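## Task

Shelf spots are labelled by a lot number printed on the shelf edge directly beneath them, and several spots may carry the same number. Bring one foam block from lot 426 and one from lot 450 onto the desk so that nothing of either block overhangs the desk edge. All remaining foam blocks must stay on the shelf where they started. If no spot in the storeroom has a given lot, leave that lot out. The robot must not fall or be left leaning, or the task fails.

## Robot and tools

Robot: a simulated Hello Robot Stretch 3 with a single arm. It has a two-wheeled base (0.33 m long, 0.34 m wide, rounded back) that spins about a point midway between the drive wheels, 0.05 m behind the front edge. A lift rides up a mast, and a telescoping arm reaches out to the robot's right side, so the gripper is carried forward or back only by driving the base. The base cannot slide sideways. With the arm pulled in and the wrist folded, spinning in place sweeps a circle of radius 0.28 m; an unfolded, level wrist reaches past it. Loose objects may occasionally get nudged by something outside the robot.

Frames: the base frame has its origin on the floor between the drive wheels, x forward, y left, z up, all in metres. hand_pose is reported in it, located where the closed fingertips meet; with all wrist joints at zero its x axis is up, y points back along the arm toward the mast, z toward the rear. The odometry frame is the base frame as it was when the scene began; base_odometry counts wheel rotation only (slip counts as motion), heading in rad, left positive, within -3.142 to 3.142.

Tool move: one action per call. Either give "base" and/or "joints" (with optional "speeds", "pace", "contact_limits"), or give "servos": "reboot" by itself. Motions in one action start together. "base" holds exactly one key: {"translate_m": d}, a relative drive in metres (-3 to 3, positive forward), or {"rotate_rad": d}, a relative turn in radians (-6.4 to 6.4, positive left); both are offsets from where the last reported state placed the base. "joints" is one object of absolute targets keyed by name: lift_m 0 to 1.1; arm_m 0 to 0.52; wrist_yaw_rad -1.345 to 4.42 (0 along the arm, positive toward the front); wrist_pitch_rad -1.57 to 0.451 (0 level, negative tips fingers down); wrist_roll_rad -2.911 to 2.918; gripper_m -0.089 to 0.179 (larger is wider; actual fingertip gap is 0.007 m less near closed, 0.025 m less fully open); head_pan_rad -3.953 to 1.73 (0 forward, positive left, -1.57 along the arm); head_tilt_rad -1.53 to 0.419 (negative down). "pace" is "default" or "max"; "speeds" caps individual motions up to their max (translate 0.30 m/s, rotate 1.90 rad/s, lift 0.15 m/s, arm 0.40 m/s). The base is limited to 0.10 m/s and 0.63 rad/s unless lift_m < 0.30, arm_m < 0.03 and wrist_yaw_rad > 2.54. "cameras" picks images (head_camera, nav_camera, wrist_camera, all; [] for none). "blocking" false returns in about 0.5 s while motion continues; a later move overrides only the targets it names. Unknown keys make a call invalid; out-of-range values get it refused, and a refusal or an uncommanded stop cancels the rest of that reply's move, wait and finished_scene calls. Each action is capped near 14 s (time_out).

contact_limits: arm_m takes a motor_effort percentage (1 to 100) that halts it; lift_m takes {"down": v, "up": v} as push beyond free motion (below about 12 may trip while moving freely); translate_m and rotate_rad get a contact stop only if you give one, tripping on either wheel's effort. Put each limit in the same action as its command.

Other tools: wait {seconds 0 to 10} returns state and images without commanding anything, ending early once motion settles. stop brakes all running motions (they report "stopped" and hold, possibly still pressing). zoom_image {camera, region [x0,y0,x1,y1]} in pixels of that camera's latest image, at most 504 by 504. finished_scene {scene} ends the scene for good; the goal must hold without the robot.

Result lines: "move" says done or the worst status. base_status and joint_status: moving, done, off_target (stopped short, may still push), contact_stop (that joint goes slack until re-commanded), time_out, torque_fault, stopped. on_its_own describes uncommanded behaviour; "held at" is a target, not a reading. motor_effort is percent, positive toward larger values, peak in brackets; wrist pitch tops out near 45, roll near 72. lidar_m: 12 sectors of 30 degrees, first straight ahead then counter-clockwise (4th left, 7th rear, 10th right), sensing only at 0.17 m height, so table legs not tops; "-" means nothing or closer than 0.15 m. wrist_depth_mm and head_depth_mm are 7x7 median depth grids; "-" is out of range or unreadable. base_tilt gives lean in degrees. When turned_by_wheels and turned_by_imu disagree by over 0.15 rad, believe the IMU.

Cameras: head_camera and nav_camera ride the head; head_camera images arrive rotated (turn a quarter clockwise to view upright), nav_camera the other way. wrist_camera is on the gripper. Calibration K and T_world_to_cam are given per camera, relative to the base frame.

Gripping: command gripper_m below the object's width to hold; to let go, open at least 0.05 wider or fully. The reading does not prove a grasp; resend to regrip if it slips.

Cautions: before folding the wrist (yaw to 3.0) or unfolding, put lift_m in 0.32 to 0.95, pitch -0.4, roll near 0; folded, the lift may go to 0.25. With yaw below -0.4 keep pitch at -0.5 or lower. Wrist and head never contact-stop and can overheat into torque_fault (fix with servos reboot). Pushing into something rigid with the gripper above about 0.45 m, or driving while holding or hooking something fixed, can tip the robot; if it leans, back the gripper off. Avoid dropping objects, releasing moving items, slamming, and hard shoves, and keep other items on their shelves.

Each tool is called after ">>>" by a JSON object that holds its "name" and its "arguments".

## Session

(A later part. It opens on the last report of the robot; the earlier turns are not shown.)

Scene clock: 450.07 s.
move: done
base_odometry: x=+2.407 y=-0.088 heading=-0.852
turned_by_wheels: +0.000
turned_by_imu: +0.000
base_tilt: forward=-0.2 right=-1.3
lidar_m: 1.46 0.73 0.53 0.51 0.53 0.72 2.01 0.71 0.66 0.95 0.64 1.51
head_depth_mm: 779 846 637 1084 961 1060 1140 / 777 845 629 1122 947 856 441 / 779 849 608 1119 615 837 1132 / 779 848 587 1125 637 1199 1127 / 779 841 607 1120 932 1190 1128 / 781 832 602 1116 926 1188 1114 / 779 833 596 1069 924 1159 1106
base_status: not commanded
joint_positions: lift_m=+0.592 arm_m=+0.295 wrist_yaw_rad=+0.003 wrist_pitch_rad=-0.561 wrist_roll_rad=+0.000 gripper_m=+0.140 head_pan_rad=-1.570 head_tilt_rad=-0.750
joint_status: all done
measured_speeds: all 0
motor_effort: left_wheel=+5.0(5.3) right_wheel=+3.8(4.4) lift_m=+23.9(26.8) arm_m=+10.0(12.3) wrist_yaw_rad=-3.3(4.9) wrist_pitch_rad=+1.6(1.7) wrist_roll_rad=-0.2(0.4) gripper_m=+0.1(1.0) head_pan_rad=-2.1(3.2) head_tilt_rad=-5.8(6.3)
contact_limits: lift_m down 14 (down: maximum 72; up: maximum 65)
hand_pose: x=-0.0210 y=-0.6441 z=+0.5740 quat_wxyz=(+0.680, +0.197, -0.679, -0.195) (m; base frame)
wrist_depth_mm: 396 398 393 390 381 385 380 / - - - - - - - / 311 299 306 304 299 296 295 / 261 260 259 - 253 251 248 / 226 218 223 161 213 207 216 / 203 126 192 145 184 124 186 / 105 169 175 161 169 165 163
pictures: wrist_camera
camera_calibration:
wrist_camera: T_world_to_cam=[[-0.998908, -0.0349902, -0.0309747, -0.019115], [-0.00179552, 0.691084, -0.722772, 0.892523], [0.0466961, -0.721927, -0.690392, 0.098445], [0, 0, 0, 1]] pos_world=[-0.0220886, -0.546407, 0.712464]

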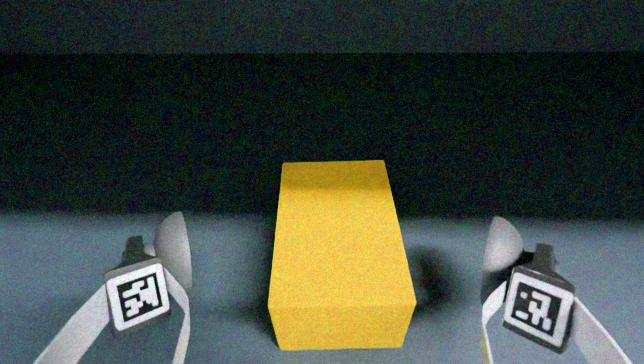

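>>> {"name": "move", "arguments": {"joints": {"gripper_m": 0.035}, "cameras": ["wrist_camera"]}}

>>> {"name": "move", "arguments": {"joints": {"lift_m": 0.69}, "cameras": ["wrist_camera"]}}

>>> {"name": "move", "arguments": {"joints": {"arm_m": 0.0}, "cameras": ["wrist_camera"]}}

>>> {"name": "move", "arguments": {"joints": {"wrist_yaw_rad": 1.57}, "cameras": ["wrist_camera"]}}

>>> {"name": "move", "arguments": {"base": {"translate_m": 0.9}, "cameras": ["wrist_camera"]}}

Scene clock: 463.37 s.
move: done
base_odometry: x=+2.407 y=-0.088 heading=-0.852
turned_by_wheels: +0.000
turned_by_imu: +0.000
base_tilt: forward=-0.3 right=-1.2
lidar_m: 1.46 0.73 0.53 0.51 0.53 0.73 2.01 0.70 0.66 0.95 0.64 1.51
head_depth_mm: 776 849 637 1083 959 1064 1139 / 779 847 629 1124 954 856 440 / 778 846 607 1124 613 833 1128 / 779 849 589 1124 638 1204 1130 / 779 844 610 1125 931 1195 1120 / 777 834 603 1111 927 1185 1121 / 778 832 596 1071 921 1160 1109
base_status: not commanded
joint_positions: lift_m=+0.592 arm_m=+0.295 wrist_yaw_rad=+0.003 wrist_pitch_rad=-0.561 wrist_roll_rad=+0.000 gripper_m=+0.035 head_pan_rad=-1.570 head_tilt_rad=-0.750
joint_status: all done
measured_speeds: all 0
motor_effort: left_wheel=+4.9(5.5) right_wheel=+3.6(4.7) lift_m=+24.3(24.3) arm_m=+5.0(7.9) wrist_yaw_rad=-3.0(4.4) wrist_pitch_rad=+1.7(1.7) wrist_roll_rad=-0.4(0.5) gripper_m=-8.2(80.8) head_pan_rad=-2.2(3.0) head_tilt_rad=-5.3(6.5)
contact_limits: lift_m down 14 (down: maximum 72; up: maximum 65)
hand_pose: x=-0.0210 y=-0.6441 z=+0.5739 quat_wxyz=(+0.680, +0.197, -0.679, -0.195) (m; base frame)
wrist_depth_mm: 399 390 391 386 381 386 379 / - - - - - - - / 309 306 305 303 298 294 294 / 263 259 258 - 254 251 248 / 225 225 217 160 159 218 216 / 200 198 128 145 128 192 191 / 180 173 171 160 166 172 171
pictures: wrist_camera
camera_calibration:
wrist_camera: T_world_to_cam=[[-0.998907, -0.0349912, -0.0309788, -0.0191157], [-0.00179645, 0.691133, -0.722725, 0.892444], [0.0466995, -0.72188, -0.690441, 0.0984371], [0, 0, 0, 1]] pos_world=[-0.0220886, -0.546407, 0.712365]

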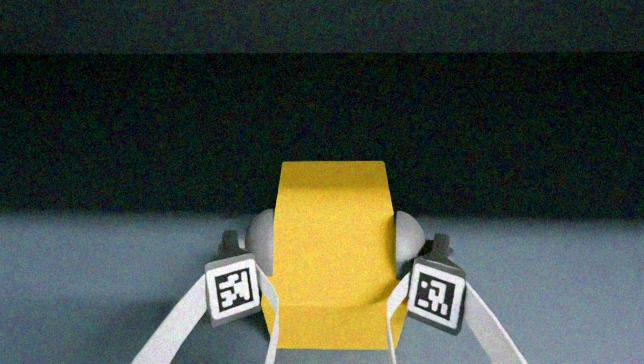

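Scene clock: 465.10 s.
move: done
base_odometry: x=+2.407 y=-0.088 heading=-0.852
turned_by_wheels: +0.000
turned_by_imu: +0.000
base_tilt: forward=-0.3 right=-1.2
lidar_m: 1.45 0.73 0.53 0.51 0.53 0.72 2.02 0.71 0.66 0.95 0.64 1.51
head_depth_mm: 778 845 637 1085 956 1058 1103 / 777 845 626 1115 902 399 348 / 777 847 610 1123 553 1209 1133 / 780 849 590 1119 613 1199 1128 / 782 839 608 1118 933 1189 1119 / 780 834 602 1108 925 1192 1119 / 780 834 595 1072 920 1162 1112
base_status: not commanded
joint_positions: lift_m=+0.690 arm_m=+0.295 wrist_yaw_rad=+0.003 wrist_pitch_rad=-0.562 wrist_roll_rad=+0.000 gripper_m=+0.035 head_pan_rad=-1.570 head_tilt_rad=-0.750
joint_status: all done
measured_speeds: all 0
motor_effort: left_wheel=+4.6(5.4) right_wheel=+3.8(4.3) lift_m=+29.0(32.7) arm_m=+3.8(5.7) wrist_yaw_rad=-2.7(3.9) wrist_pitch_rad=+1.8(1.9) wrist_roll_rad=-0.3(0.6) gripper_m=-8.0(8.9) head_pan_rad=-1.8(3.0) head_tilt_rad=-5.6(6.4)
hand_pose: x=-0.0210 y=-0.6439 z=+0.6717 quat_wxyz=(+0.680, +0.197, -0.679, -0.196) (m; base frame)
wrist_depth_mm: 396 397 389 387 382 387 382 / - - - - - - - / - - - - - - - / - - - - - - - / - - 153 160 155 327 318 / 308 306 128 145 128 298 295 / 275 105 261 160 257 266 265
pictures: wrist_camera
camera_calibration:
wrist_camera: T_world_to_cam=[[-0.998907, -0.0349524, -0.03102, -0.0160283], [-0.00179609, 0.692004, -0.721892, 0.963001], [0.0466979, -0.721047, -0.691311, 0.16719], [0, 0, 0, 1]] pos_world=[-0.0220886, -0.546409, 0.810265]

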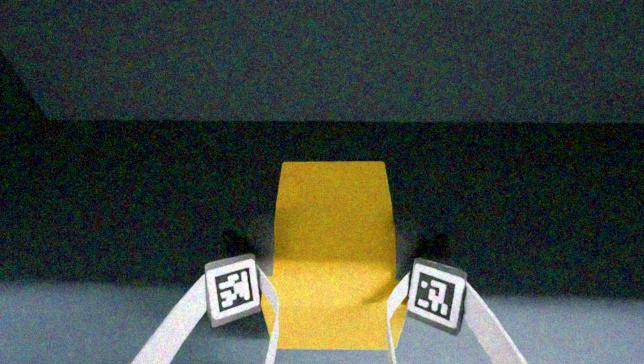

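Scene clock: 468.50 s.
move: done
base_odometry: x=+2.407 y=-0.088 heading=-0.852
turned_by_wheels: +0.000
turned_by_imu: +0.000
base_tilt: forward=-0.4 right=-1.2
lidar_m: 1.45 0.72 0.53 0.51 0.53 0.72 2.01 0.71 0.66 0.95 0.64 1.51
head_depth_mm: 776 842 638 1082 961 1065 1146 / 781 844 629 1125 951 1220 1131 / 778 845 608 1124 946 1206 348 / 779 846 588 1128 941 636 434 / 782 840 610 1122 933 1193 1118 / 780 833 603 1104 924 1187 1116 / 780 832 595 1067 922 1156 1113
base_status: not commanded
joint_positions: lift_m=+0.690 arm_m=+0.001 wrist_yaw_rad=+0.003 wrist_pitch_rad=-0.562 wrist_roll_rad=+0.000 gripper_m=+0.035 head_pan_rad=-1.570 head_tilt_rad=-0.750
joint_status: all done
measured_speeds: all 0
motor_effort: left_wheel=+5.1(5.6) right_wheel=+2.8(4.7) lift_m=+25.1(29.7) arm_m=-12.0(13.8) wrist_yaw_rad=-3.7(4.2) wrist_pitch_rad=+1.9(2.0) wrist_roll_rad=-0.3(0.5) gripper_m=-8.6(9.0) head_pan_rad=-2.2(2.9) head_tilt_rad=-5.3(6.2)
hand_pose: x=-0.0210 y=-0.3495 z=+0.6717 quat_wxyz=(+0.680, +0.197, -0.679, -0.196) (m; base frame)
wrist_depth_mm: - - - - - - - / - - - - - - 553 / 490 - - - - - - / - - - - - - - / - - 153 161 155 - - / 887 - 128 145 128 735 - / 811 96 - 153 131 688 -
pictures: wrist_camera
camera_calibration:
wrist_camera: T_world_to_cam=[[-0.998908, -0.0349456, -0.0310227, -0.00573096], [-0.00179288, 0.692057, -0.721841, 0.759178], [0.0466947, -0.720997, -0.691363, 0.379594], [0, 0, 0, 1]] pos_world=[-0.0220886, -0.251909, 0.810265]

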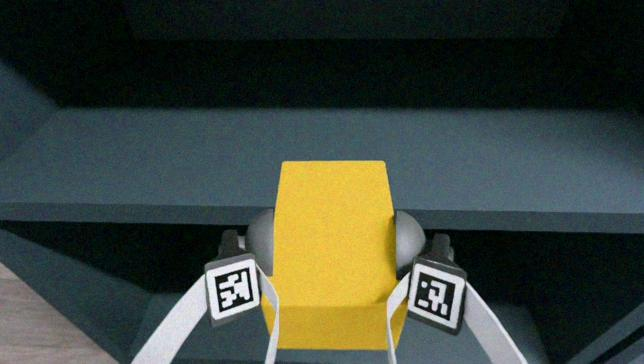

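Scene clock: 470.30 s.
move: done
base_odometry: x=+2.407 y=-0.088 heading=-0.852
turned_by_wheels: +0.000
turned_by_imu: +0.000
base_tilt: forward=-0.4 right=-1.3
lidar_m: 1.45 0.72 0.53 0.51 0.53 0.72 2.01 0.71 0.66 0.95 0.64 1.51
head_depth_mm: 779 846 637 1085 957 1062 1146 / 778 847 631 1116 951 1215 1135 / 778 850 610 1123 945 1212 348 / 779 845 588 1125 939 1201 393 / 780 838 608 1125 934 1187 1122 / 778 832 602 1111 926 1187 1117 / 781 832 595 1066 920 1158 1113
base_status: not commanded
joint_positions: lift_m=+0.690 arm_m=+0.001 wrist_yaw_rad=+1.567 wrist_pitch_rad=-0.562 wrist_roll_rad=+0.000 gripper_m=+0.035 head_pan_rad=-1.570 head_tilt_rad=-0.750
joint_status: all done
measured_speeds: all 0
motor_effort: left_wheel=+5.1(5.3) right_wheel=+3.3(4.7) lift_m=+27.6(27.6) arm_m=-12.4(12.8) wrist_yaw_rad=+2.7(6.6) wrist_pitch_rad=+1.8(1.9) wrist_roll_rad=-0.3(0.5) gripper_m=-7.9(8.6) head_pan_rad=-2.2(2.8) head_tilt_rad=-5.4(6.2)
hand_pose: x=+0.1825 y=-0.1465 z=+0.6717 quat_wxyz=(+0.620, +0.618, -0.343, +0.340) (m; base frame)
wrist_depth_mm: - - - - - - - / - - - - - - - / - - - - - - - / - - - - - - - / - - 158 161 159 978 - / 827 887 128 145 128 878 - / 787 771 759 160 755 750 -
pictures: wrist_camera
camera_calibration:
wrist_camera: T_world_to_cam=[[0.0285106, -0.999113, -0.0309968, -0.124062], [-0.692048, 0.00264663, -0.721847, 0.644108], [0.721289, 0.0420316, -0.691358, 0.50504], [0, 0, 0, 1]] pos_world=[0.0850115, -0.146885, 0.810265]

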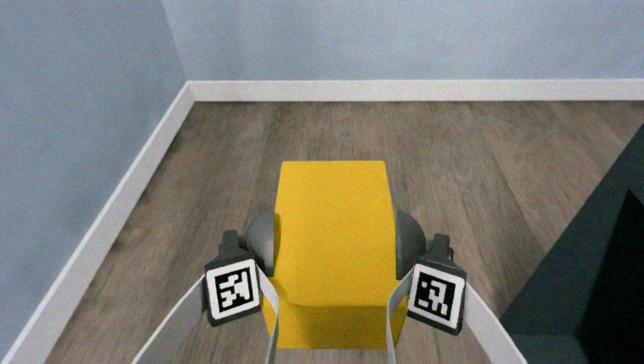

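Scene clock: 480.43 s.
move: done
base_odometry: x=+3.000 y=-0.766 heading=-0.852
turned_by_wheels: +0.000
turned_by_imu: +0.000
base_tilt: forward=-0.3 right=-1.0
lidar_m: 0.56 0.58 0.53 0.51 0.53 0.72 2.01 1.35 0.68 2.18 0.80 0.58
head_depth_mm: 2642 3033 2752 1960 1209 1184 1145 / 2714 3095 2671 2008 1607 1346 1161 / 2722 3023 2658 2001 1604 1341 347 / 2703 3070 2613 1997 1598 1331 393 / 2689 3029 2587 1961 1578 1331 1141 / 2420 2530 2334 1950 1577 1319 1142 / 1617 1642 1671 1710 1528 1311 1135
base_status: done
joint_positions: lift_m=+0.690 arm_m=+0.001 wrist_yaw_rad=+1.567 wrist_pitch_rad=-0.562 wrist_roll_rad=+0.000 gripper_m=+0.035 head_pan_rad=-1.570 head_tilt_rad=-0.750
joint_status: not commanded
measured_speeds: all 0
motor_effort: left_wheel=+4.5(10.3) right_wheel=+5.6(10.9) lift_m=+28.7(30.2) arm_m=-8.7(12.4) wrist_yaw_rad=+2.6(4.0) wrist_pitch_rad=+2.0(2.0) wrist_roll_rad=-0.3(0.7) gripper_m=-8.2(9.0) head_pan_rad=-2.3(2.5) head_tilt_rad=-5.4(6.4)
hand_pose: x=+0.1825 y=-0.1465 z=+0.6717 quat_wxyz=(+0.620, +0.618, -0.343, +0.340) (m; base frame)
wrist_depth_mm: - - - - - - - / - - - - - - - / - - - - - - - / - - - - - - - / - - 153 161 155 - - / 823 876 128 145 128 824 854 / 794 771 770 160 755 791 773
pictures: wrist_camera
camera_calibration:
wrist_camera: T_world_to_cam=[[0.0285127, -0.999113, -0.0309988, -0.124061], [-0.692097, 0.00264369, -0.7218, 0.644074], [0.721241, 0.0420346, -0.691408, 0.505084], [0, 0, 0, 1]] pos_world=[0.0850116, -0.146885, 0.810265]

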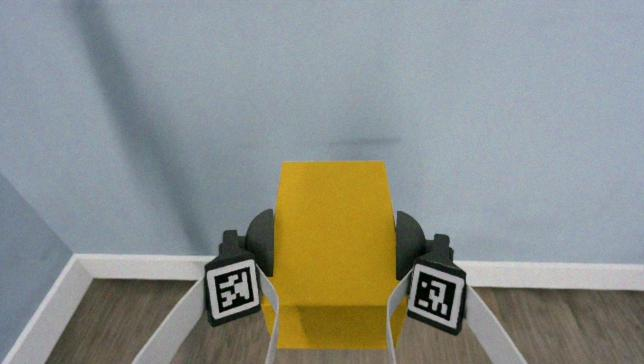

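>>> {"name": "move", "arguments": {"base": {"rotate_rad": 1.597}, "cameras": []}}

>>> {"name": "move", "arguments": {"base": {"translate_m": -1.0}, "cameras": []}}

>>> {"name": "move", "arguments": {"base": {"translate_m": -1.0}, "cameras": ["head_camera"]}}

>>> {"name": "move", "arguments": {"base": {"rotate_rad": -1.597}, "cameras": ["head_camera"]}}

>>> {"name": "move", "arguments": {"base": {"translate_m": -1.2}, "cameras": ["head_camera"]}}

Scene clock: 492.40 s.
move: done
base_odometry: x=+3.000 y=-0.766 heading=+0.745
turned_by_wheels: +1.597
turned_by_imu: +1.572
base_tilt: forward=-0.3 right=-1.2
lidar_m: 0.51 0.53 0.73 2.09 0.70 0.68 2.10 0.79 0.58 0.56 0.59 0.52
head_depth_mm: 447 503 577 672 814 1025 1166 / 447 504 577 675 816 1024 1157 / 448 504 578 678 817 1031 348 / 448 506 581 680 820 1034 393 / 450 507 581 681 822 1039 1139 / 451 508 582 683 825 1043 1136 / 452 509 585 683 830 1041 1129
base_status: done
joint_positions: lift_m=+0.690 arm_m=+0.001 wrist_yaw_rad=+1.567 wrist_pitch_rad=-0.562 wrist_roll_rad=+0.000 gripper_m=+0.035 head_pan_rad=-1.570 head_tilt_rad=-0.750
joint_status: not commanded
measured_speeds: all 0
motor_effort: left_wheel=-9.6(12.6) right_wheel=+8.9(12.3) lift_m=+28.0(28.9) arm_m=-12.2(13.0) wrist_yaw_rad=+1.5(3.4) wrist_pitch_rad=+1.9(2.0) wrist_roll_rad=-0.1(0.5) gripper_m=-8.6(8.9) head_pan_rad=-0.9(2.1) head_tilt_rad=-4.5(6.0)
hand_pose: x=+0.1825 y=-0.1464 z=+0.6717 quat_wxyz=(+0.620, +0.618, -0.342, +0.340) (m; base frame)
wrist_depth_mm: 427 417 414 408 405 401 393 / 475 466 459 456 448 445 437 / 522 523 516 509 506 498 492 / - - - - 540 541 539 / - - 153 160 155 - - / 892 - 128 145 129 - - / 816 765 754 160 755 755 -
pictures: none
No camera images: "cameras" was empty.

Scene clock: 503.53 s.
move: done
base_odometry: x=+2.264 y=-1.443 heading=+0.744
turned_by_wheels: +0.000
turned_by_imu: -0.001
base_tilt: forward=-0.3 right=-1.1
lidar_m: 1.50 0.66 0.48 0.47 2.71 1.98 2.06 0.77 0.57 0.55 0.57 0.79
head_depth_mm: 436 491 561 656 794 998 1162 / 437 492 563 660 795 999 1145 / 438 492 565 661 800 1007 347 / 439 493 566 663 800 1007 393 / 440 493 568 664 802 1014 1139 / 440 496 568 666 805 1013 1137 / 441 497 569 668 807 1019 1134
base_status: done
joint_positions: lift_m=+0.690 arm_m=+0.001 wrist_yaw_rad=+1.567 wrist_pitch_rad=-0.562 wrist_roll_rad=+0.000 gripper_m=+0.035 head_pan_rad=-1.570 head_tilt_rad=-0.750
joint_status: not commanded
measured_speeds: all 0
motor_effort: left_wheel=-8.3(12.7) right_wheel=-2.0(12.0) lift_m=+26.6(28.7) arm_m=-9.3(12.7) wrist_yaw_rad=+1.9(3.7) wrist_pitch_rad=+1.8(2.0) wrist_roll_rad=-0.2(0.6) gripper_m=-8.2(8.9) head_pan_rad=-1.3(2.0) head_tilt_rad=-4.8(5.9)
hand_pose: x=+0.1825 y=-0.1464 z=+0.6717 quat_wxyz=(+0.620, +0.618, -0.342, +0.340) (m; base frame)
wrist_depth_mm: - - - - - - - / - - - - - - - / - - - - - - - / - - - - - - - / - - 159 161 159 981 - / - 905 128 145 128 864 - / - 757 769 160 758 748 -
pictures: none
No camera images: "cameras" was empty.

Scene clock: 514.67 s.
move: done
base_odometry: x=+1.529 y=-2.121 heading=+0.745
turned_by_wheels: +0.000
turned_by_imu: -0.001
base_tilt: forward=-0.2 right=-1.3
lidar_m: 2.19 1.14 1.48 3.68 1.16 1.19 1.26 0.75 0.56 0.54 0.56 0.78
head_depth_mm: 426 480 549 644 774 974 1138 / 427 481 551 644 774 977 1142 / 427 481 552 646 778 977 347 / 428 481 552 646 778 986 393 / 429 482 553 649 783 991 1131 / 430 483 555 651 784 987 1136 / 430 485 556 651 788 994 1133
base_status: done
joint_positions: lift_m=+0.690 arm_m=+0.001 wrist_yaw_rad=+1.567 wrist_pitch_rad=-0.562 wrist_roll_rad=+0.000 gripper_m=+0.035 head_pan_rad=-1.570 head_tilt_rad=-0.750
joint_status: not commanded
measured_speeds: all 0
motor_effort: left_wheel=-5.5(12.9) right_wheel=-6.1(11.8) lift_m=+25.3(27.4) arm_m=-6.8(10.3) wrist_yaw_rad=+1.4(3.5) wrist_pitch_rad=+1.9(2.0) wrist_roll_rad=-0.3(0.7) gripper_m=-8.3(9.0) head_pan_rad=-0.6(1.6) head_tilt_rad=-5.6(5.7)
hand_pose: x=+0.1825 y=-0.1464 z=+0.6717 quat_wxyz=(+0.620, +0.618, -0.342, +0.340) (m; base frame)
wrist_depth_mm: - - - - - - - / - - - - - - - / - - - - - - - / - - - - - - - / - - 159 160 159 935 495 / 890 926 128 145 128 868 - / 795 752 767 160 761 743 -
pictures: head_camera (sideways)
camera_calibration:
head_camera: T_world_to_cam=[[-0.0467866, 0.641656, -0.765565, 1.0116], [0.997492, -0.0107394, -0.0699617, 0.0845633], [-0.0531131, -0.766918, -0.639544, 0.78817], [0, 0, 0, 1]] pos_world=[0.0048401, -0.0437278, 1.28443]

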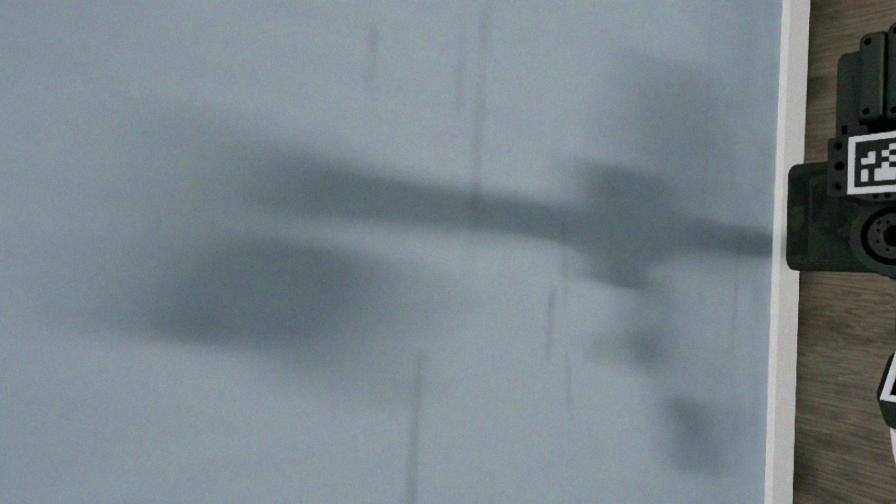

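Scene clock: 518.30 s.
move: done
base_odometry: x=+1.529 y=-2.121 heading=-0.852
turned_by_wheels: -1.597
turned_by_imu: -1.572
base_tilt: forward=-0.4 right=-1.2
lidar_m: 0.54 0.56 0.76 2.11 1.28 1.46 3.69 1.16 1.18 1.26 0.76 0.56
head_depth_mm: 1044 1171 1347 1580 1630 1354 1169 / 1038 1170 1337 1575 1627 1347 1160 / 1041 1172 1344 1576 1602 1341 348 / 1042 1175 1342 1577 1599 1336 392 / 1040 1173 1343 1569 1574 1330 1138 / 1043 1174 1350 1581 1574 1320 1135 / 1040 1175 1357 1542 1523 1315 1129
base_status: done
joint_positions: lift_m=+0.690 arm_m=+0.001 wrist_yaw_rad=+1.567 wrist_pitch_rad=-0.562 wrist_roll_rad=+0.000 gripper_m=+0.035 head_pan_rad=-1.570 head_tilt_rad=-0.750
joint_status: not commanded
measured_speeds: all 0
motor_effort: left_wheel=+8.6(11.7) right_wheel=-10.3(14.0) lift_m=+25.0(26.2) arm_m=-12.2(12.8) wrist_yaw_rad=+1.9(3.2) wrist_pitch_rad=+1.9(2.0) wrist_roll_rad=+0.0(0.5) gripper_m=-8.3(9.0) head_pan_rad=+0.0(1.0) head_tilt_rad=-4.3(5.3)
hand_pose: x=+0.1825 y=-0.1464 z=+0.6717 quat_wxyz=(+0.620, +0.618, -0.342, +0.340) (m; base frame)
wrist_depth_mm: - - - - - - - / - - - - - - - / - - - - - - - / 639 - - - - - - / - - 153 161 155 - - / 871 - 128 145 128 834 - / 807 765 766 160 764 769 777
pictures: head_camera (sideways)
camera_calibration:
head_camera: T_world_to_cam=[[-0.0467866, 0.641656, -0.765565, 1.0116], [0.997492, -0.0107394, -0.0699617, 0.0845633], [-0.0531131, -0.766918, -0.639544, 0.78817], [0, 0, 0, 1]] pos_world=[0.0048401, -0.0437278, 1.28443]

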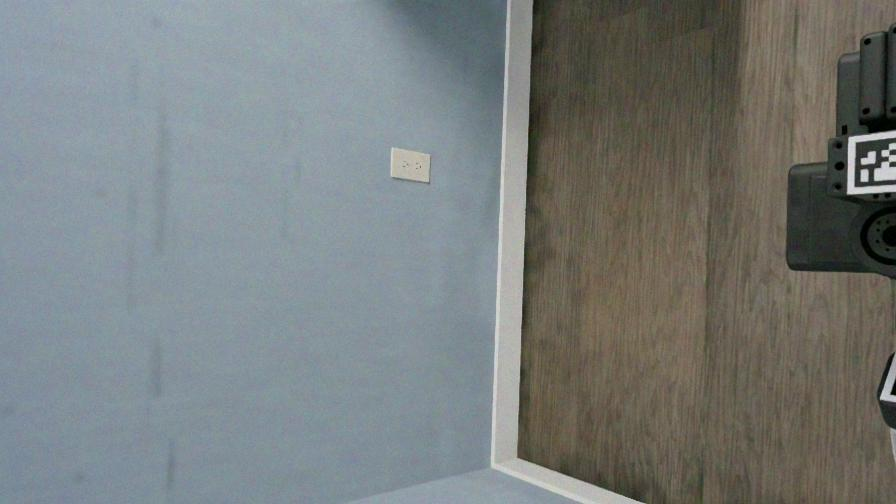

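Scene clock: 531.43 s.
move: done
base_odometry: x=+0.739 y=-1.218 heading=-0.852
turned_by_wheels: +0.000
turned_by_imu: -0.001
base_tilt: forward=-0.2 right=-1.2
lidar_m: 1.72 1.79 1.07 1.03 1.07 1.46 2.55 1.17 0.69 0.78 0.86 1.77
head_depth_mm: 1043 1176 1202 905 745 1323 1162 / 1044 1174 1193 899 740 1347 1167 / 1043 1168 1180 891 734 1337 347 / 1041 1168 1172 884 729 1320 392 / 1043 1179 1158 875 724 1323 1144 / 1040 1175 1143 869 740 1314 1136 / 1044 1173 1132 858 736 1308 1129
base_status: done
joint_positions: lift_m=+0.690 arm_m=+0.001 wrist_yaw_rad=+1.567 wrist_pitch_rad=-0.562 wrist_roll_rad=+0.000 gripper_m=+0.035 head_pan_rad=-1.570 head_tilt_rad=-0.750
joint_status: not commanded
measured_speeds: all 0
motor_effort: left_wheel=-1.8(8.5) right_wheel=-9.7(15.1) lift_m=+24.2(25.7) arm_m=-10.0(12.8) wrist_yaw_rad=+2.2(3.4) wrist_pitch_rad=+1.9(2.0) wrist_roll_rad=-0.2(0.6) gripper_m=-8.6(9.1) head_pan_rad=+0.5(1.1) head_tilt_rad=-3.9(5.4)
hand_pose: x=+0.1825 y=-0.1464 z=+0.6717 quat_wxyz=(+0.620, +0.618, -0.342, +0.340) (m; base frame)
wrist_depth_mm: - - - - - - - / - - - - - - - / - - - - - - - / - - - - - - - / - - 158 161 159 990 992 / 903 911 128 145 129 860 853 / 810 772 776 160 746 773 791
pictures: head_camera (sideways)
camera_calibration:
head_camera: T_world_to_cam=[[-0.0467866, 0.641656, -0.765565, 1.0116], [0.997492, -0.0107394, -0.0699617, 0.0845633], [-0.0531131, -0.766918, -0.639544, 0.78817], [0, 0, 0, 1]] pos_world=[0.0048401, -0.0437278, 1.28443]

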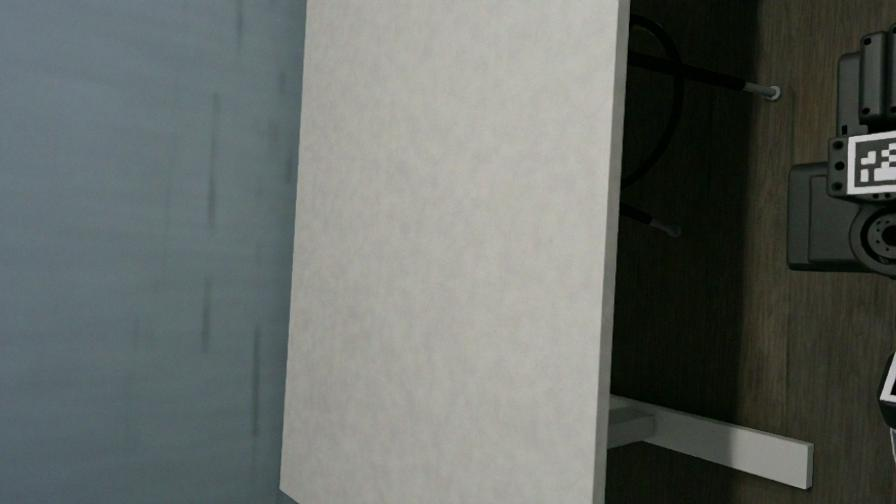

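>>> {"name": "move", "arguments": {"joints": {"lift_m": 0.92}, "cameras": []}}

>>> {"name": "move", "arguments": {"joints": {"wrist_yaw_rad": 0.0}, "cameras": []}}

>>> {"name": "move", "arguments": {"joints": {"arm_m": 0.39}, "cameras": ["wrist_camera"]}}

>>> {"name": "move", "arguments": {"joints": {"lift_m": 0.79}, "cameras": ["wrist_camera"]}}

>>> {"name": "move", "arguments": {"joints": {"lift_m": 0.747}, "contact_limits": {"lift_m": {"down": 13}}, "speeds": {"lift_m": 0.03}, "cameras": ["head_camera", "wrist_camera"]}}

Scene clock: 551.07 s.
move: done
base_odometry: x=+0.739 y=-1.218 heading=-0.852
turned_by_wheels: +0.000
turned_by_imu: +0.000
base_tilt: forward=-0.4 right=-1.1
lidar_m: 1.73 1.79 1.07 1.03 1.07 1.46 2.55 1.17 0.69 0.78 0.86 1.78
head_depth_mm: 1042 1175 1211 907 772 - 1149 / 1036 1172 1202 899 762 - 1124 / 1044 1171 1183 890 758 - 1107 / 1042 1178 1164 881 746 - - / 1040 1177 1158 874 727 1357 - / 1042 1173 1147 867 741 1357 - / 1043 1172 1129 859 734 1379 -
base_status: not commanded
joint_positions: lift_m=+0.920 arm_m=+0.001 wrist_yaw_rad=+1.567 wrist_pitch_rad=-0.563 wrist_roll_rad=+0.000 gripper_m=+0.035 head_pan_rad=-1.570 head_tilt_rad=-0.750
joint_status: all done
measured_speeds: all 0
motor_effort: left_wheel=-1.9(2.4) right_wheel=-9.6(10.7) lift_m=+29.1(32.7) arm_m=-9.0(10.2) wrist_yaw_rad=+0.5(3.3) wrist_pitch_rad=+1.9(2.1) wrist_roll_rad=-0.2(0.5) gripper_m=-8.4(9.1) head_pan_rad=+1.1(1.4) head_tilt_rad=-4.4(5.0)
hand_pose: x=+0.1825 y=-0.1464 z=+0.9016 quat_wxyz=(+0.620, +0.619, -0.342, +0.340) (m; base frame)
wrist_depth_mm: - - - - - - - / - - - - - - - / - - - - - - - / - - - - - - - / - - 159 160 159 - - / - - 128 145 129 - - / - 105 969 160 966 - -
pictures: none
No camera images: "cameras" was empty.

Scene clock: 552.87 s.
move: done
base_odometry: x=+0.739 y=-1.218 heading=-0.852
turned_by_wheels: +0.000
turned_by_imu: +0.000
base_tilt: forward=-0.2 right=-1.1
lidar_m: 1.72 1.80 1.07 1.03 1.07 1.46 2.54 1.17 0.69 0.78 0.86 1.78
head_depth_mm: 1043 1172 1205 907 768 - - / 1042 1174 1196 899 763 - - / 1040 1169 1179 888 695 - - / 1043 1173 1164 883 288 305 - / 1041 1168 1161 875 729 1320 1142 / 1041 1173 1148 868 740 1315 1138 / 1045 1172 1132 858 734 1308 1131
base_status: not commanded
joint_positions: lift_m=+0.920 arm_m=+0.001 wrist_yaw_rad=+0.003 wrist_pitch_rad=-0.563 wrist_roll_rad=+0.000 gripper_m=+0.035 head_pan_rad=-1.570 head_tilt_rad=-0.750
joint_status: all done
measured_speeds: all 0
motor_effort: left_wheel=-1.8(2.3) right_wheel=-9.8(10.6) lift_m=+29.3(30.0) arm_m=-8.6(9.9) wrist_yaw_rad=-3.7(6.3) wrist_pitch_rad=+2.0(2.1) wrist_roll_rad=-0.1(0.4) gripper_m=-8.1(8.7) head_pan_rad=+0.7(1.4) head_tilt_rad=-3.4(5.3)
hand_pose: x=-0.0209 y=-0.3494 z=+0.9016 quat_wxyz=(+0.680, +0.198, -0.679, -0.196) (m; base frame)
wrist_depth_mm: - - - - - - - / - - - - - - - / - - - - - - - / - - - - - - - / - - 153 161 155 - - / - - 128 145 129 - - / - 105 964 160 964 - -
pictures: none
No camera images: "cameras" was empty.

Scene clock: 556.93 s.
move: done
base_odometry: x=+0.739 y=-1.218 heading=-0.852
turned_by_wheels: +0.000
turned_by_imu: +0.000
base_tilt: forward=-0.3 right=-1.2
lidar_m: 1.73 1.79 1.07 1.03 1.07 1.46 2.55 1.17 0.69 0.78 0.86 1.77
head_depth_mm: 1038 1168 311 - 722 1336 1168 / 1042 1114 368 868 736 1347 1163 / 1040 484 503 888 734 1335 1152 / 1046 1133 573 881 729 1329 1144 / 1042 1168 1156 876 725 1329 1140 / 1042 1172 1147 866 739 1322 1138 / 1043 1180 1130 861 733 1310 1131
base_status: not commanded
joint_positions: lift_m=+0.920 arm_m=+0.390 wrist_yaw_rad=+0.003 wrist_pitch_rad=-0.563 wrist_roll_rad=+0.000 gripper_m=+0.035 head_pan_rad=-1.570 head_tilt_rad=-0.750
joint_status: all done
measured_speeds: all 0
motor_effort: left_wheel=-2.0(2.2) right_wheel=-9.9(10.4) lift_m=+27.3(29.3) arm_m=+13.2(14.3) wrist_yaw_rad=-2.8(5.2) wrist_pitch_rad=+2.0(2.1) wrist_roll_rad=-0.3(0.6) gripper_m=-7.9(9.0) head_pan_rad=+1.3(1.9) head_tilt_rad=-4.5(5.2)
hand_pose: x=-0.0210 y=-0.7388 z=+0.9016 quat_wxyz=(+0.680, +0.198, -0.679, -0.196) (m; base frame)
wrist_depth_mm: - - - - - - - / - - - - - - - / - - - - - - - / - - - - - - - / - - 153 160 156 - - / - - 128 145 128 - - / - - - 153 131 - -
pictures: wrist_camera
camera_calibration:
wrist_camera: T_world_to_cam=[[-0.998902, -0.0351411, -0.0309684, -0.0122885], [-0.00199675, 0.692507, -0.721408, 1.19445], [0.0467969, -0.720554, -0.691817, 0.258535], [0, 0, 0, 1]] pos_world=[-0.0219886, -0.64131, 1.04017]

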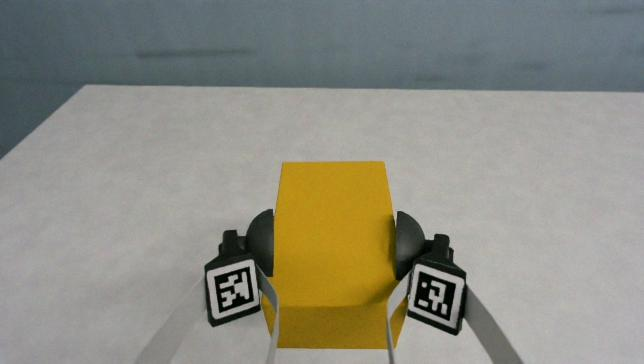

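Scene clock: 558.93 s.
move: done
base_odometry: x=+0.739 y=-1.218 heading=-0.852
turned_by_wheels: +0.000
turned_by_imu: +0.000
base_tilt: forward=-0.2 right=-1.2
lidar_m: 1.72 1.80 1.07 1.03 1.07 1.46 2.55 1.17 0.70 0.78 0.86 1.78
head_depth_mm: 1039 1175 1212 904 721 300 - / 1038 1167 1197 461 367 321 1146 / 1038 1171 1038 576 734 1333 1151 / 1043 1168 1171 799 729 1332 1149 / 1042 1170 1155 874 725 1326 1136 / 1042 1179 1145 867 737 1321 1137 / 1042 1167 1126 859 736 1312 1128
base_status: not commanded
joint_positions: lift_m=+0.790 arm_m=+0.390 wrist_yaw_rad=+0.003 wrist_pitch_rad=-0.563 wrist_roll_rad=+0.000 gripper_m=+0.035 head_pan_rad=-1.570 head_tilt_rad=-0.750
joint_status: all done
measured_speeds: all 0
motor_effort: left_wheel=-1.3(2.4) right_wheel=-10.3(10.5) lift_m=+25.7(27.2) arm_m=+12.1(13.0) wrist_yaw_rad=-2.9(4.8) wrist_pitch_rad=+2.0(2.1) wrist_roll_rad=-0.2(0.4) gripper_m=-8.5(8.7) head_pan_rad=+1.4(1.7) head_tilt_rad=-3.9(5.1)
hand_pose: x=-0.0210 y=-0.7388 z=+0.7716 quat_wxyz=(+0.680, +0.198, -0.679, -0.196) (m; base frame)
wrist_depth_mm: - - - - - - - / - - - - - - - / - - - - - - - / - - - - - - - / - - 153 160 155 - - / - - 128 145 128 - - / - - - 153 131 - -
pictures: wrist_camera
camera_calibration:
wrist_camera: T_world_to_cam=[[-0.998902, -0.0351411, -0.0309684, -0.0163144], [-0.00199675, 0.692507, -0.721408, 1.10067], [0.0467969, -0.720554, -0.691817, 0.168599], [0, 0, 0, 1]] pos_world=[-0.0219886, -0.64131, 0.910166]

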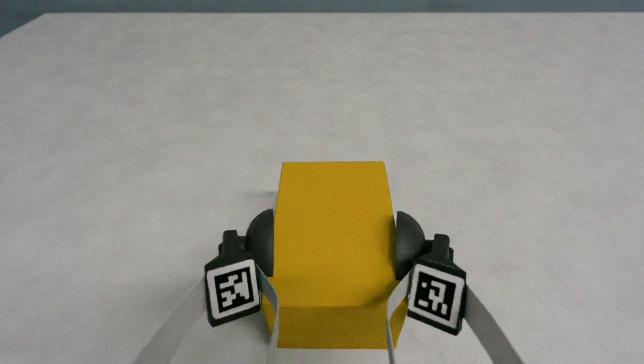

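Scene clock: 560.80 s.
move: done
base_odometry: x=+0.739 y=-1.218 heading=-0.852
turned_by_wheels: +0.000
turned_by_imu: +0.000
base_tilt: forward=-0.5 right=-1.5
lidar_m: 1.72 1.79 1.07 1.03 1.07 1.46 2.55 1.17 0.69 0.79 0.86 1.79
head_depth_mm: 1049 1179 1224 911 746 1177 296 / 1041 1179 1208 872 407 348 315 / 1047 1178 1198 584 719 1348 1150 / 1048 1174 1182 677 733 1338 1147 / 1046 1179 1164 877 747 1333 1142 / 1052 1178 1164 871 743 1322 1135 / 1048 1178 1141 866 737 1316 1132
base_status: not commanded
joint_positions: lift_m=+0.747 arm_m=+0.390 wrist_yaw_rad=+0.002 wrist_pitch_rad=-0.489 wrist_roll_rad=+0.000 gripper_m=+0.035 head_pan_rad=-1.570 head_tilt_rad=-0.750
joint_status: all done
measured_speeds: all 0
on_its_own: wrist_pitch_rad is at rest, and its effort (-11.6) is outside its rest range (-8 to +12)
motor_effort: left_wheel=-1.4(2.2) right_wheel=-6.5(10.5) lift_m=+10.3(25.8) arm_m=+11.9(13.0) wrist_yaw_rad=-1.7(4.3) wrist_pitch_rad=-11.6(11.9) wrist_roll_rad=-0.3(0.5) gripper_m=-8.3(8.7) head_pan_rad=+1.5(2.0) head_tilt_rad=-4.2(5.0)
contact_limits: lift_m down 13 (down: maximum 72; up: maximum 65)
hand_pose: x=-0.0212 y=-0.7498 z=+0.7440 quat_wxyz=(+0.686, +0.172, -0.686, -0.171) (m; base frame)
wrist_depth_mm: - - - - - - - / - - - - - - - / - - - - - - - / - - - - - - - / - - 153 152 146 - - / - - 129 135 128 - - / - 100 124 138 132 - -
pictures: head_camera (sideways), wrist_camera
camera_calibration:
head_camera: T_world_to_cam=[[-0.0467866, 0.641656, -0.765565, 1.0116], [0.997492, -0.0107394, -0.0699617, 0.0845633], [-0.0531131, -0.766918, -0.639544, 0.78817], [0, 0, 0, 1]] pos_world=[0.0048401, -0.0437278, 1.28443]
wrist_camera: T_world_to_cam=[[-0.998936, -0.0362219, -0.0285439, -0.0204546], [-0.00109257, 0.637359, -0.770566, 1.08376], [0.0461041, -0.769715, -0.63672, 0.063755], [0, 0, 0, 1]] pos_world=[-0.0221882, -0.642411, 0.875118]

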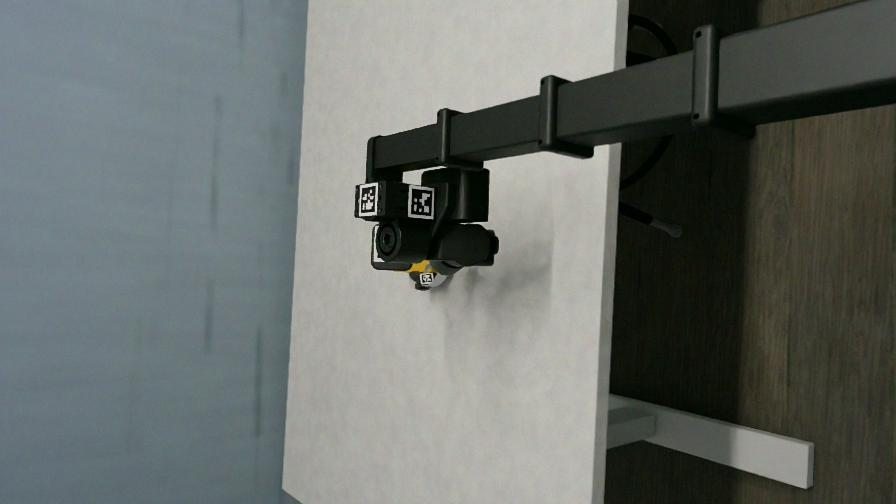

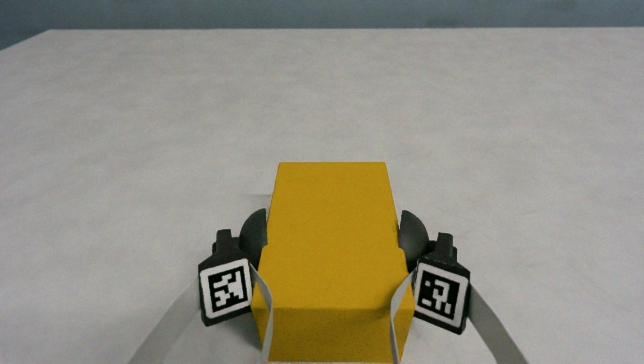

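>>> {"name": "move", "arguments": {"joints": {"lift_m": 0.759}, "cameras": []}}

>>> {"name": "move", "arguments": {"joints": {"gripper_m": 0.14}, "cameras": ["wrist_camera"]}}

>>> {"name": "move", "arguments": {"joints": {"lift_m": 0.9}, "cameras": ["wrist_camera", "nav_camera"]}}

Scene clock: 566.73 s.
move: done
base_odometry: x=+0.739 y=-1.218 heading=-0.852
turned_by_wheels: +0.000
turned_by_imu: +0.000
base_tilt: forward=-0.4 right=-1.1
lidar_m: 1.73 1.79 1.07 1.03 1.07 1.46 2.55 1.17 0.70 0.78 0.86 1.78
head_depth_mm: 1042 1176 1209 906 741 344 292 / 1037 1173 1198 815 403 335 1091 / 1042 1170 1188 583 733 1343 1153 / 1041 1171 1169 669 728 1330 1149 / 1042 1178 1153 874 725 1322 1144 / 1040 1172 1142 867 739 1309 1141 / 1046 1170 1131 861 735 1312 1135
base_status: not commanded
joint_positions: lift_m=+0.759 arm_m=+0.390 wrist_yaw_rad=+0.001 wrist_pitch_rad=-0.518 wrist_roll_rad=+0.000 gripper_m=+0.035 head_pan_rad=-1.570 head_tilt_rad=-0.750
joint_status: all done
measured_speeds: all 0
motor_effort: left_wheel=-0.9(1.4) right_wheel=-4.4(6.7) lift_m=+25.4(25.7) arm_m=+9.3(9.9) wrist_yaw_rad=-1.3(2.8) wrist_pitch_rad=-6.3(11.7) wrist_roll_rad=-0.3(0.5) gripper_m=-8.7(8.8) head_pan_rad=+1.3(2.0) head_tilt_rad=-3.8(4.6)
hand_pose: x=-0.0213 y=-0.7457 z=+0.7499 quat_wxyz=(+0.684, +0.182, -0.683, -0.181) (m; base frame)
wrist_depth_mm: - - - - - - - / - - - - - - - / - - - - - - - / - - - 167 - - - / - - 151 152 147 - - / - - 129 136 128 - - / - 99 126 136 135 105 -
pictures: none
No camera images: "cameras" was empty.

Scene clock: 568.33 s.
move: done
base_odometry: x=+0.739 y=-1.218 heading=-0.852
turned_by_wheels: +0.000
turned_by_imu: +0.000
base_tilt: forward=-0.3 right=-1.1
lidar_m: 1.73 1.79 1.07 1.03 1.06 1.46 2.55 1.17 0.70 0.78 0.86 1.78
head_depth_mm: 1035 1173 1205 904 743 345 292 / 1042 1172 1194 813 404 335 1099 / 1041 1170 1187 581 733 1331 1154 / 1039 1172 1168 671 728 1329 1149 / 1047 1171 1157 871 725 1324 1140 / 1044 1174 1145 864 740 1319 1137 / 1039 1174 1128 857 733 1310 1136
base_status: not commanded
joint_positions: lift_m=+0.759 arm_m=+0.390 wrist_yaw_rad=+0.001 wrist_pitch_rad=-0.560 wrist_roll_rad=+0.000 gripper_m=+0.140 head_pan_rad=-1.570 head_tilt_rad=-0.750
joint_status: all done
measured_speeds: all 0
motor_effort: left_wheel=-1.4(1.6) right_wheel=-5.7(5.7) lift_m=+23.7(25.6) arm_m=+8.6(9.6) wrist_yaw_rad=-2.0(2.8) wrist_pitch_rad=+1.4(6.4) wrist_roll_rad=-0.3(0.4) gripper_m=+0.8(82.5) head_pan_rad=+1.5(2.0) head_tilt_rad=-3.7(4.4)
hand_pose: x=-0.0213 y=-0.7393 z=+0.7412 quat_wxyz=(+0.680, +0.196, -0.679, -0.195) (m; base frame)
wrist_depth_mm: - - - - - - - / - - - - - - - / - - - - - - - / - - - 161 - - - / - 147 - 140 139 142 - / - 124 - 129 129 120 - / - 120 - 151 - - 112
pictures: wrist_camera
camera_calibration:
wrist_camera: T_world_to_cam=[[-0.998959, -0.0335425, -0.0309085, -0.0164929], [-0.000785774, 0.690199, -0.72362, 1.07915], [0.045605, -0.722842, -0.689507, 0.143842], [0, 0, 0, 1]] pos_world=[-0.0221877, -0.641406, 0.879564]

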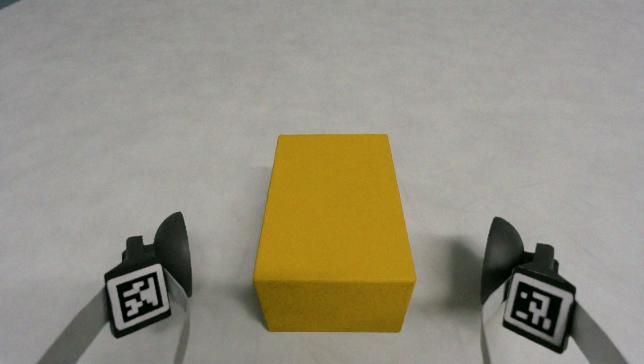

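Scene clock: 570.43 s.
move: done
base_odometry: x=+0.739 y=-1.218 heading=-0.852
turned_by_wheels: +0.000
turned_by_imu: +0.000
base_tilt: forward=-0.3 right=-1.3
lidar_m: 1.72 1.79 1.07 1.03 1.07 1.46 2.54 1.17 0.70 0.79 0.86 1.78
head_depth_mm: 1037 1169 1154 292 - 1292 1164 / 1043 1130 402 834 738 1347 1156 / 1038 1108 494 888 734 1341 1147 / 1044 1150 523 851 729 1337 1153 / 1041 1169 1155 874 726 1331 1141 / 1042 1171 1141 868 740 1319 1136 / 1044 1177 1129 859 736 1316 1136
base_status: not commanded
joint_positions: lift_m=+0.900 arm_m=+0.390 wrist_yaw_rad=+0.001 wrist_pitch_rad=-0.561 wrist_roll_rad=+0.000 gripper_m=+0.140 head_pan_rad=-1.570 head_tilt_rad=-0.750
joint_status: all done
measured_speeds: all 0
motor_effort: left_wheel=-0.8(1.5) right_wheel=-4.6(5.4) lift_m=+27.3(32.8) arm_m=+7.5(8.9) wrist_yaw_rad=-2.0(3.2) wrist_pitch_rad=+1.5(1.7) wrist_roll_rad=-0.3(0.6) gripper_m=+0.3(1.1) head_pan_rad=+1.7(2.2) head_tilt_rad=-3.9(4.5)
hand_pose: x=-0.0213 y=-0.7392 z=+0.8820 quat_wxyz=(+0.680, +0.196, -0.679, -0.196) (m; base frame)
wrist_depth_mm: - - - - - - - / - - - - - - - / - - - - - - - / - - - - - - - / - 147 - - - 142 - / - 125 - - - 120 - / - 120 - - - - 112
pictures: nav_camera (sideways), wrist_camera
camera_calibration:
nav_camera: T_world_to_cam=[[0.017523, -0.662008, 0.749292, -0.931749], [-0.999789, -0.0196172, 0.00604907, 0.0483558], [0.0106945, -0.74924, -0.662212, 0.81486], [0, 0, 0, 1]] pos_world=[0.0559581, -0.00535046, 1.23747]
wrist_camera: T_world_to_cam=[[-0.998959, -0.0335174, -0.0309376, -0.0120921], [-0.000786132, 0.690813, -0.723033, 1.1809], [0.0456062, -0.722256, -0.69012, 0.241994], [0, 0, 0, 1]] pos_world=[-0.0221877, -0.641407, 1.02046]

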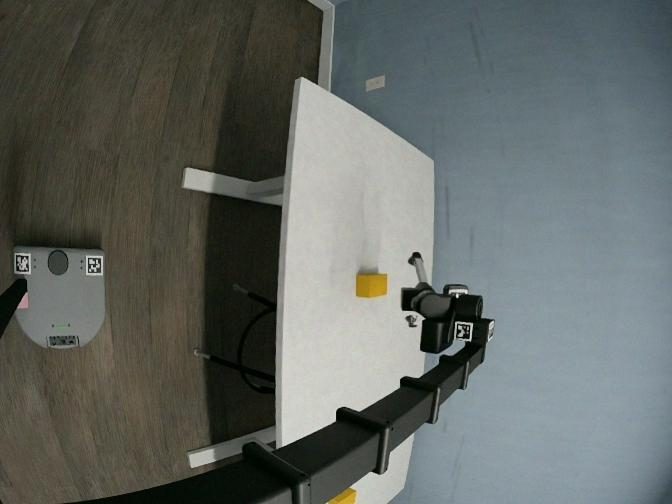

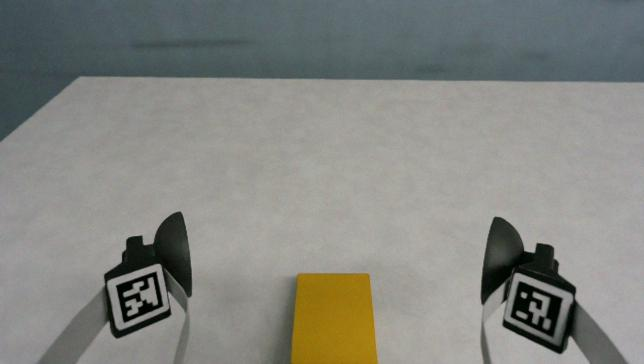

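Both on the desk.

>>> {"name": "finished_scene", "arguments": {"scene": 3}}

The scene is finished: the task was done.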